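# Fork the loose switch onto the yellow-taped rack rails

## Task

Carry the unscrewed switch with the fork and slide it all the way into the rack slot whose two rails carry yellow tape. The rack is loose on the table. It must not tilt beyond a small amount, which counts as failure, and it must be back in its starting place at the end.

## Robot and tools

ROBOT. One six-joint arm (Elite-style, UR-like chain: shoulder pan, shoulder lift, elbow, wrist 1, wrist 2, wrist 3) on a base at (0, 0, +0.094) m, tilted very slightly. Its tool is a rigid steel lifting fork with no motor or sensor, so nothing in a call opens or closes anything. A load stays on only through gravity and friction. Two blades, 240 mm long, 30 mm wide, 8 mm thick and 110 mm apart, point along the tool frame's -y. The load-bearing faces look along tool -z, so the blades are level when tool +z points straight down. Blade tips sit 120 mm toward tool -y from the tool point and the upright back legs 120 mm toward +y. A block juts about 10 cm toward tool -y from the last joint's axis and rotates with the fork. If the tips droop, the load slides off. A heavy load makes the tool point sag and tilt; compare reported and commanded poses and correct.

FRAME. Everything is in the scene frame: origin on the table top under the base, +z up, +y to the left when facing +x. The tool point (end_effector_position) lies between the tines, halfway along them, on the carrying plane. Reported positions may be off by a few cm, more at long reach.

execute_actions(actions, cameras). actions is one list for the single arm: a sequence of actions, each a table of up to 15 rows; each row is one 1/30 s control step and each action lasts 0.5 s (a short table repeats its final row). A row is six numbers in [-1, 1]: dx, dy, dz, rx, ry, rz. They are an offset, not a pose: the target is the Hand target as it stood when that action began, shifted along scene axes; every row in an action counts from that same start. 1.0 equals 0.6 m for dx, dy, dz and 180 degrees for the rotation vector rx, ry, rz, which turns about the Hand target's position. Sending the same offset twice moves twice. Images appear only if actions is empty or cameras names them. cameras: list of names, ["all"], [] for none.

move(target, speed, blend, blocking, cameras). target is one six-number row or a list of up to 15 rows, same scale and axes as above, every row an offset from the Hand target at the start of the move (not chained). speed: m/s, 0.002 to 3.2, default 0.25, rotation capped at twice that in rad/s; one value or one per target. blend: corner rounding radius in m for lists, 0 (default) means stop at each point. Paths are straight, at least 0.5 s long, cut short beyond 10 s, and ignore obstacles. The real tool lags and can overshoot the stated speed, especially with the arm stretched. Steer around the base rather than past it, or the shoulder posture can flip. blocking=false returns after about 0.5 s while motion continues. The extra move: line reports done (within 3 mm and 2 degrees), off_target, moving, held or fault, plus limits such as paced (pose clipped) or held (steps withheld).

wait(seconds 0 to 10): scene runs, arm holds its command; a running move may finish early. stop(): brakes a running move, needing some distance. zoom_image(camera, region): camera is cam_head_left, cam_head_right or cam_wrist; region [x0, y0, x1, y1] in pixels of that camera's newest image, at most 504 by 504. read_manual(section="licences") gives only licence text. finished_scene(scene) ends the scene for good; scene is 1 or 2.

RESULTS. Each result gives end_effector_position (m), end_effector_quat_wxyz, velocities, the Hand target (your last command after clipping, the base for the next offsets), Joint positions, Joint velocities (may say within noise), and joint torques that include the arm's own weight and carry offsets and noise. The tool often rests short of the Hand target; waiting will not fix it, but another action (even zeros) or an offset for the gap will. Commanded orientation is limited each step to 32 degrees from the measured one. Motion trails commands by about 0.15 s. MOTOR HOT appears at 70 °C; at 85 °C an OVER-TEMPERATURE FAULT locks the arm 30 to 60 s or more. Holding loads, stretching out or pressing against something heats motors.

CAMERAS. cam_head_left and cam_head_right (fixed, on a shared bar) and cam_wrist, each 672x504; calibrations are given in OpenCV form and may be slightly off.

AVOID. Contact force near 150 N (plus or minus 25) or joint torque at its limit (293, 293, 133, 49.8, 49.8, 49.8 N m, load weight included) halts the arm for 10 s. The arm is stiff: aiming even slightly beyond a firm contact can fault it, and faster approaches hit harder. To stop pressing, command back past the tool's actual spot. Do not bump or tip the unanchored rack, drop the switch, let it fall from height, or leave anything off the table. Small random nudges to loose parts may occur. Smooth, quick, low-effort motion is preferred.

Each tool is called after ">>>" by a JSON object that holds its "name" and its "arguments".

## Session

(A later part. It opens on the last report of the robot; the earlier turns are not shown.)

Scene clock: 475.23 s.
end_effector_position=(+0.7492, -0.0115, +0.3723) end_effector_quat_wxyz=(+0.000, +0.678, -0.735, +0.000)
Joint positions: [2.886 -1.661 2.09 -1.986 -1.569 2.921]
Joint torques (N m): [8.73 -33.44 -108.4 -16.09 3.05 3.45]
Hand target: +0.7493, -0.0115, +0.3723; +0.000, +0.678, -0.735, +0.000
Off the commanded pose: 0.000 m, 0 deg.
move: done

>>> {"name": "move", "arguments": {"target": [[-0.148,0.0,0,0,0,0],[-0.148,-0.264,0.197,-0.0202,-0.4999,0.0202]], "speed": [0.2,0.4], "blend": [0.02,0], "cameras": ["all"]}}

>>> {"name": "zoom_image", "arguments": {"camera": "cam_wrist", "region": [380, 0, 530, 225]}}

>>> {"name": "move", "arguments": {"target": [0,0.533,0,0,0,0], "speed": 0.4, "cameras": ["cam_wrist"]}}

>>> {"name": "zoom_image", "arguments": {"camera": "cam_wrist", "region": [200, 0, 350, 225]}}

Scene clock: 488.07 s.
end_effector_position=(+0.6605, -0.1699, +0.4904) end_effector_quat_wxyz=(+0.500, -0.500, +0.500, -0.500) end_effector_velocity=(+0.000, +0.000, +0.000) end_effector_angular_velocity=(+0.000, -0.002, -0.001)
Joint positions: [2.299 -0.953 2.513 -4.681 -0.682 3.133]
Joint velocities: [0.001 0.002 -0.001 -0.005 -0.002 0.003]
Joint torques (N m): [9.7 -48.62 -21.01 -7.08 -2.38 3.54]
Hand target: +0.6605, -0.1699, +0.4905; +0.500, -0.500, +0.500, -0.500
Off the commanded pose: 0.000 m, 0 deg.
move: done
camera_calibration:
cam_wrist: T_world_to_cam=[[0.0264357, -0.999567, -0.0128948, -0.171407], [-0.346183, 0.00294712, -0.938163, 0.56065], [0.937795, 0.0292649, -0.345955, -0.350408], [0, 0, 0, 1]] pos_world=[0.527229, -0.16273, 0.402545]

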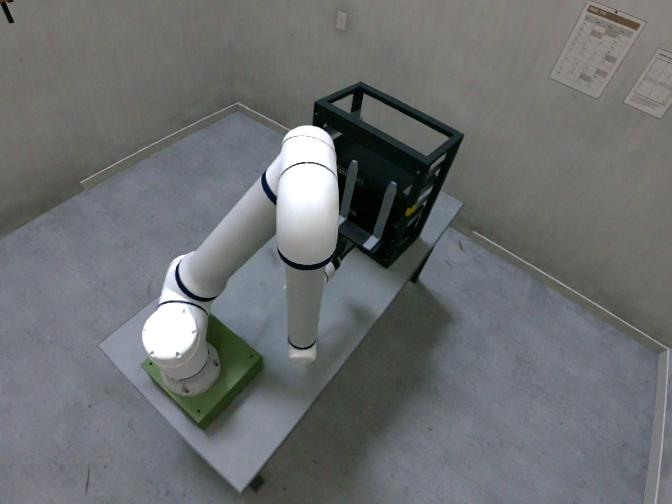

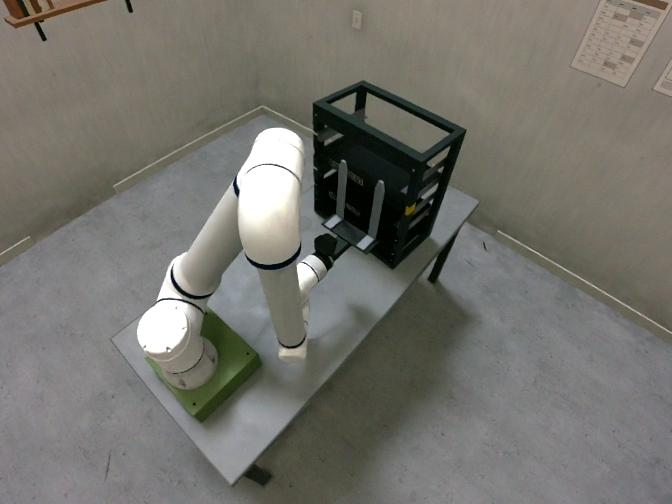

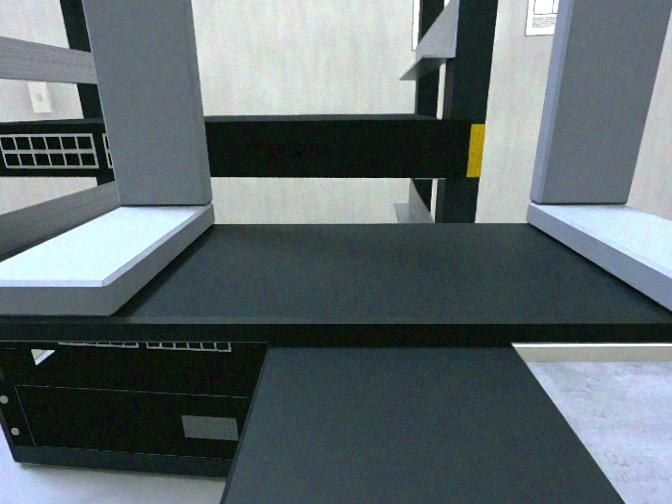

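Scaled by 2.240.

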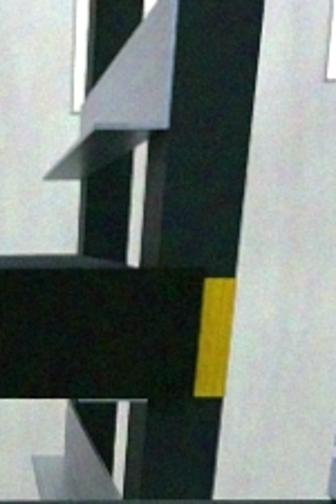

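Scene clock: 489.77 s.
end_effector_position=(+0.6605, +0.1499, +0.4905) end_effector_quat_wxyz=(+0.500, -0.500, +0.500, -0.500)
Joint positions: [3.107 -0.959 2.53 -4.7 -1.49 3.147]
Joint torques (N m): [8.51 -71.89 -23.03 -5.18 -2.48 3.24]
Hand target: +0.6605, +0.1499, +0.4905; +0.500, -0.500, +0.500, -0.500
Off the commanded pose: 0.000 m, 0 deg.
move: done
camera_calibration:
cam_wrist: T_world_to_cam=[[0.0264386, -0.999567, -0.0128874, 0.14815], [-0.345974, 0.00294569, -0.938239, 0.559629], [0.937871, 0.0292645, -0.345747, -0.359888], [0, 0, 0, 1]] pos_world=[0.527229, 0.15697, 0.402545]
Images, in order (width x height): cam_wrist 672x504.

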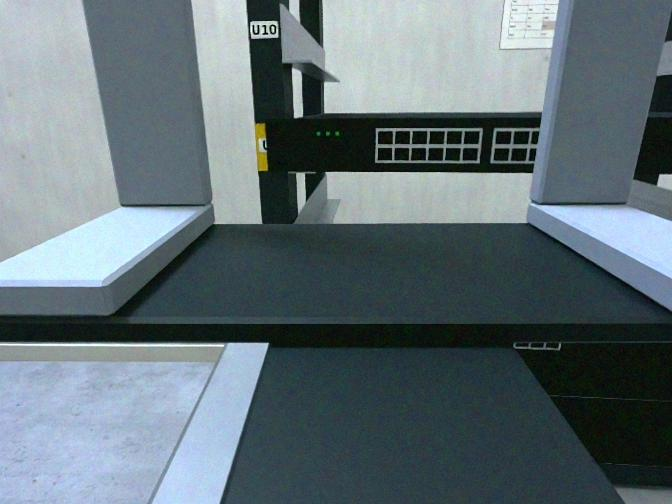

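Scaled by 2.240.

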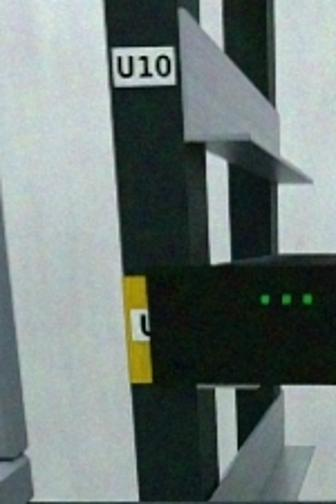

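>>> {"name": "zoom_image", "arguments": {"camera": "cam_wrist", "region": [245, 110, 305, 180]}}

>>> {"name": "move", "arguments": {"target": [0,0.333,0,0,0,0], "speed": 0.4, "cameras": ["cam_wrist"]}}

Scaled by 7.200.

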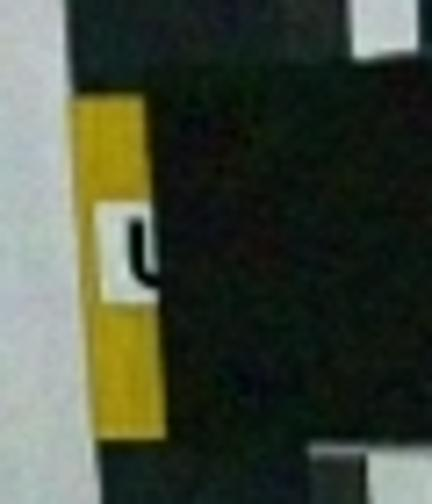

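Scene clock: 498.93 s.
end_effector_position=(+0.6605, +0.3496, +0.4904) end_effector_quat_wxyz=(+0.500, -0.500, +0.500, -0.500)
Joint positions: [3.587 -0.935 2.316 -4.51 -1.97 3.153]
Joint torques (N m): [7.84 -66.12 -37.69 -4.42 -2.06 3.27]
Hand target: +0.6605, +0.3497, +0.4905; +0.500, -0.500, +0.500, -0.500
Off the commanded pose: 0.000 m, 0 deg.
move: done
camera_calibration:
cam_wrist: T_world_to_cam=[[0.0264382, -0.999567, -0.0128887, 0.347864], [-0.345974, 0.00294707, -0.938239, 0.558946], [0.937871, 0.0292645, -0.345747, -0.36577], [0, 0, 0, 1]] pos_world=[0.527229, 0.35677, 0.402445]
Images, in order (width x height): cam_wrist 672x504.

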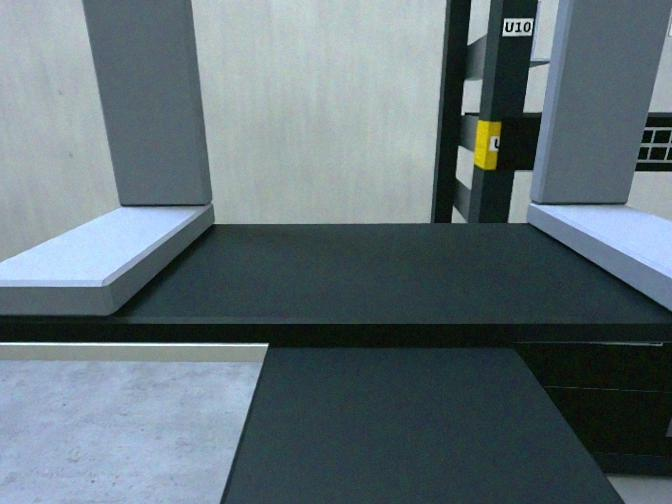

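>>> {"name": "zoom_image", "arguments": {"camera": "cam_wrist", "region": [455, 105, 525, 185]}}

Scaled by 6.300.

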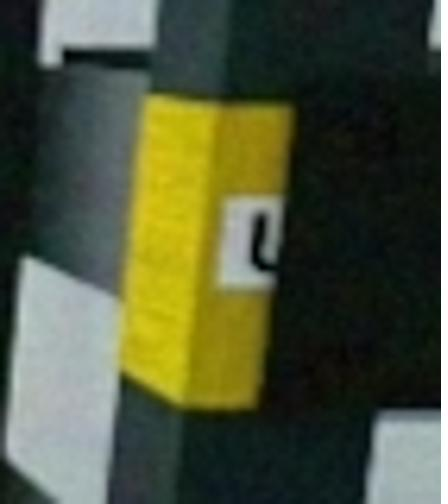

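>>> {"name": "move", "arguments": {"target": [[0,-0.583,0,0,0,0],[-0.0015,-0.59,-0.197,0.0202,0.4999,-0.0202],[0.1463,-0.6019,-0.197,0.0202,0.4999,-0.0202]], "speed": [0.4,0.35,0.06], "blend": [0.04,0,0], "cameras": ["cam_head_right"]}}

Scene clock: 518.07 s.
end_effector_position=(+0.7481, -0.0114, +0.3723) end_effector_quat_wxyz=(+0.000, +0.678, -0.735, +0.000)
Joint positions: [2.886 -1.663 2.092 -1.985 -1.569 2.92]
Joint torques (N m): [9.37 -35.52 -95.71 -10.26 1.37 3.18]
Hand target: +0.7483, -0.0114, +0.3723; +0.000, +0.678, -0.735, +0.000
Off the commanded pose: 0.000 m, 0 deg.
move: done
Images, in order (width x height): cam_head_right 672x504.

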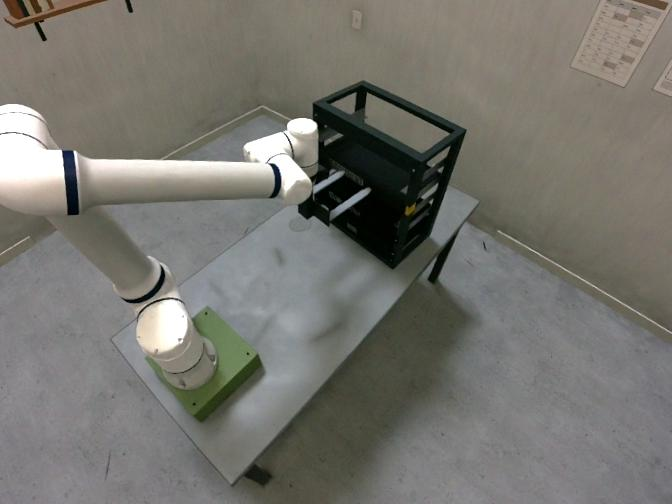

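>>> {"name": "move", "arguments": {"target": [0.0033,-0.0003,0,0,0,0], "speed": 0.01}}

>>> {"name": "move", "arguments": {"target": [0.0017,-0.0001,0,0,0,0], "speed": 0.01}}

Scene clock: 520.67 s.
end_effector_position=(+0.7502, -0.0116, +0.3722) end_effector_quat_wxyz=(+0.000, +0.678, -0.735, +0.000)
Joint positions: [2.887 -1.66 2.089 -1.986 -1.569 2.921]
Joint torques (N m): [9.1 -33.42 -107.51 -15.72 0.17 3.56]
Hand target: +0.7503, -0.0116, +0.3723; +0.000, +0.678, -0.735, +0.000
Off the commanded pose: 0.000 m, 0 deg.
move: done

Scene clock: 521.37 s.
end_effector_position=(+0.7512, -0.0116, +0.3722) end_effector_quat_wxyz=(+0.000, +0.678, -0.735, +0.000)
Joint positions: [2.887 -1.658 2.087 -1.986 -1.569 2.922]
Joint torques (N m): [8.33 -25.59 -115.34 -20.5 2.33 5.64]
Hand target: +0.7513, -0.0116, +0.3723; +0.000, +0.678, -0.735, +0.000
Off the commanded pose: 0.000 m, 0 deg.
move: done

>>> {"name": "move", "arguments": {"target": [0.0015,-0.0001,0,0,0,0], "speed": 0.01}}

Scene clock: 523.57 s.
end_effector_position=(+0.7521, -0.0117, +0.3722) end_effector_quat_wxyz=(+0.000, +0.678, -0.735, +0.000)
Joint positions: [2.888 -1.656 2.086 -1.986 -1.569 2.922]
Joint torques (N m): [6.56 -19.36 -125.69 -21.98 3.79 6.63]
Hand target: +0.7522, -0.0117, +0.3723; +0.000, +0.678, -0.735, +0.000
Off the commanded pose: 0.000 m, 0 deg.
move: done

>>> {"name": "move", "arguments": {"target": [0.0,0,0,0,0,0.0028], "speed": 0.01}}

Scene clock: 529.20 s.
end_effector_position=(+0.7523, -0.0118, +0.3723) end_effector_quat_wxyz=(+0.000, +0.681, -0.732, +0.000) end_effector_velocity=(+0.000, +0.000, +0.001) end_effector_angular_velocity=(+0.000, -0.001, +0.004)
Joint positions: [2.885 -1.656 2.086 -1.986 -1.568 2.911]
Joint velocities: [-0.001 -0.001 0 -0.001 0 -0.005]
Joint torques (N m): [-20.68 -66.05 -92.89 -14.85 3.71 -4.51]
Hand target: +0.7522, -0.0117, +0.3723; +0.000, +0.681, -0.732, +0.000
Off the commanded pose: 0.000 m, 0 deg.
move: done

>>> {"name": "move", "arguments": {"target": [0.0012,-0.0001,0,0,0,0], "speed": 0.01, "cameras": ["cam_head_left","cam_head_right"]}}

>>> {"name": "zoom_image", "arguments": {"camera": "cam_head_right", "region": [340, 170, 430, 230]}}

Scene clock: 531.70 s.
end_effector_position=(+0.7528, -0.0118, +0.3722) end_effector_quat_wxyz=(+0.000, +0.681, -0.732, +0.000)
Joint positions: [2.886 -1.655 2.085 -1.986 -1.569 2.911]
Joint torques (N m): [9.13 -13.95 -129 -25.28 2.35 -1.55]
Hand target: +0.7529, -0.0118, +0.3723; +0.000, +0.681, -0.732, +0.000
Off the commanded pose: 0.000 m, 0 deg.
move: done
Images, in order (width x height): cam_head_left 672x504, cam_head_right 672x504.

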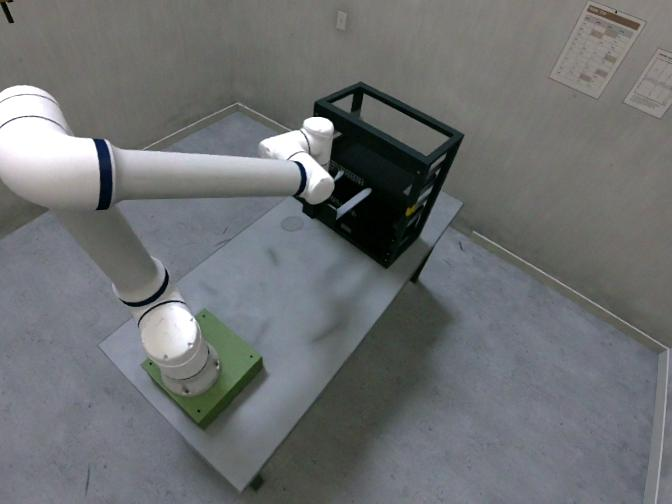

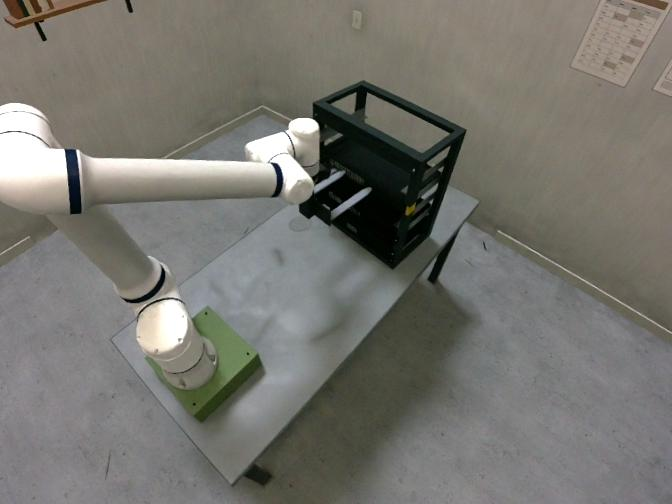

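Scaled by 5.600.

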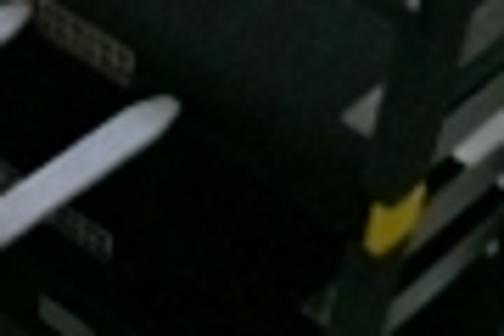

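>>> {"name": "move", "arguments": {"target": [-0.17,0.0136,0,0,0,0], "speed": 0.12, "cameras": ["cam_head_left","cam_head_right"]}}

>>> {"name": "zoom_image", "arguments": {"camera": "cam_head_right", "region": [290, 80, 480, 280]}}

Scene clock: 535.40 s.
end_effector_position=(+0.6511, -0.0036, +0.3722) end_effector_quat_wxyz=(+0.000, +0.681, -0.732, +0.000)
Joint positions: [2.839 -1.849 2.235 -1.943 -1.569 2.864]
Joint torques (N m): [-21.03 -45.31 -72.55 -5.2 0.72 -1.93]
Hand target: +0.6509, -0.0036, +0.3723; +0.000, +0.681, -0.732, +0.000
Off the commanded pose: 0.000 m, 0 deg.
move: done
Images, in order (width x height): cam_head_left 672x504, cam_head_right 672x504.

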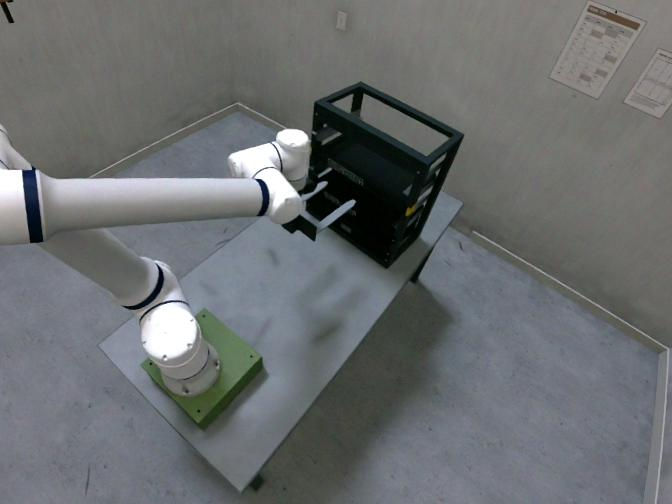

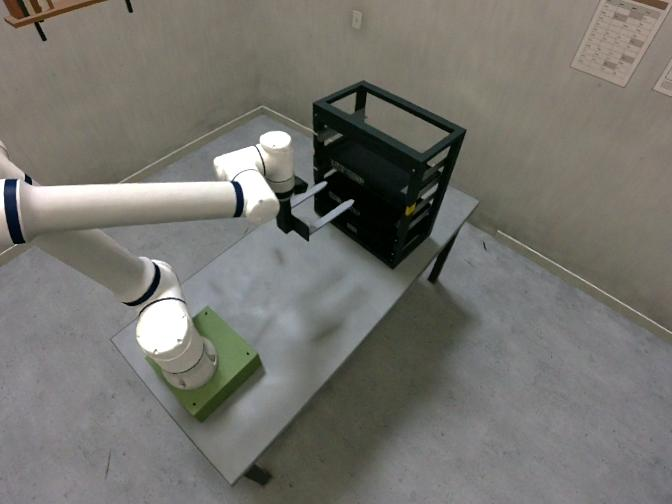

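Scaled by 2.520.

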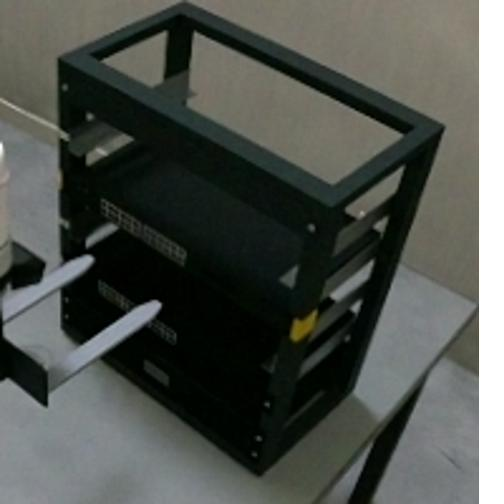

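>>> {"name": "finished_scene", "arguments": {"scene": 1}}

The scene is finished: the task was done.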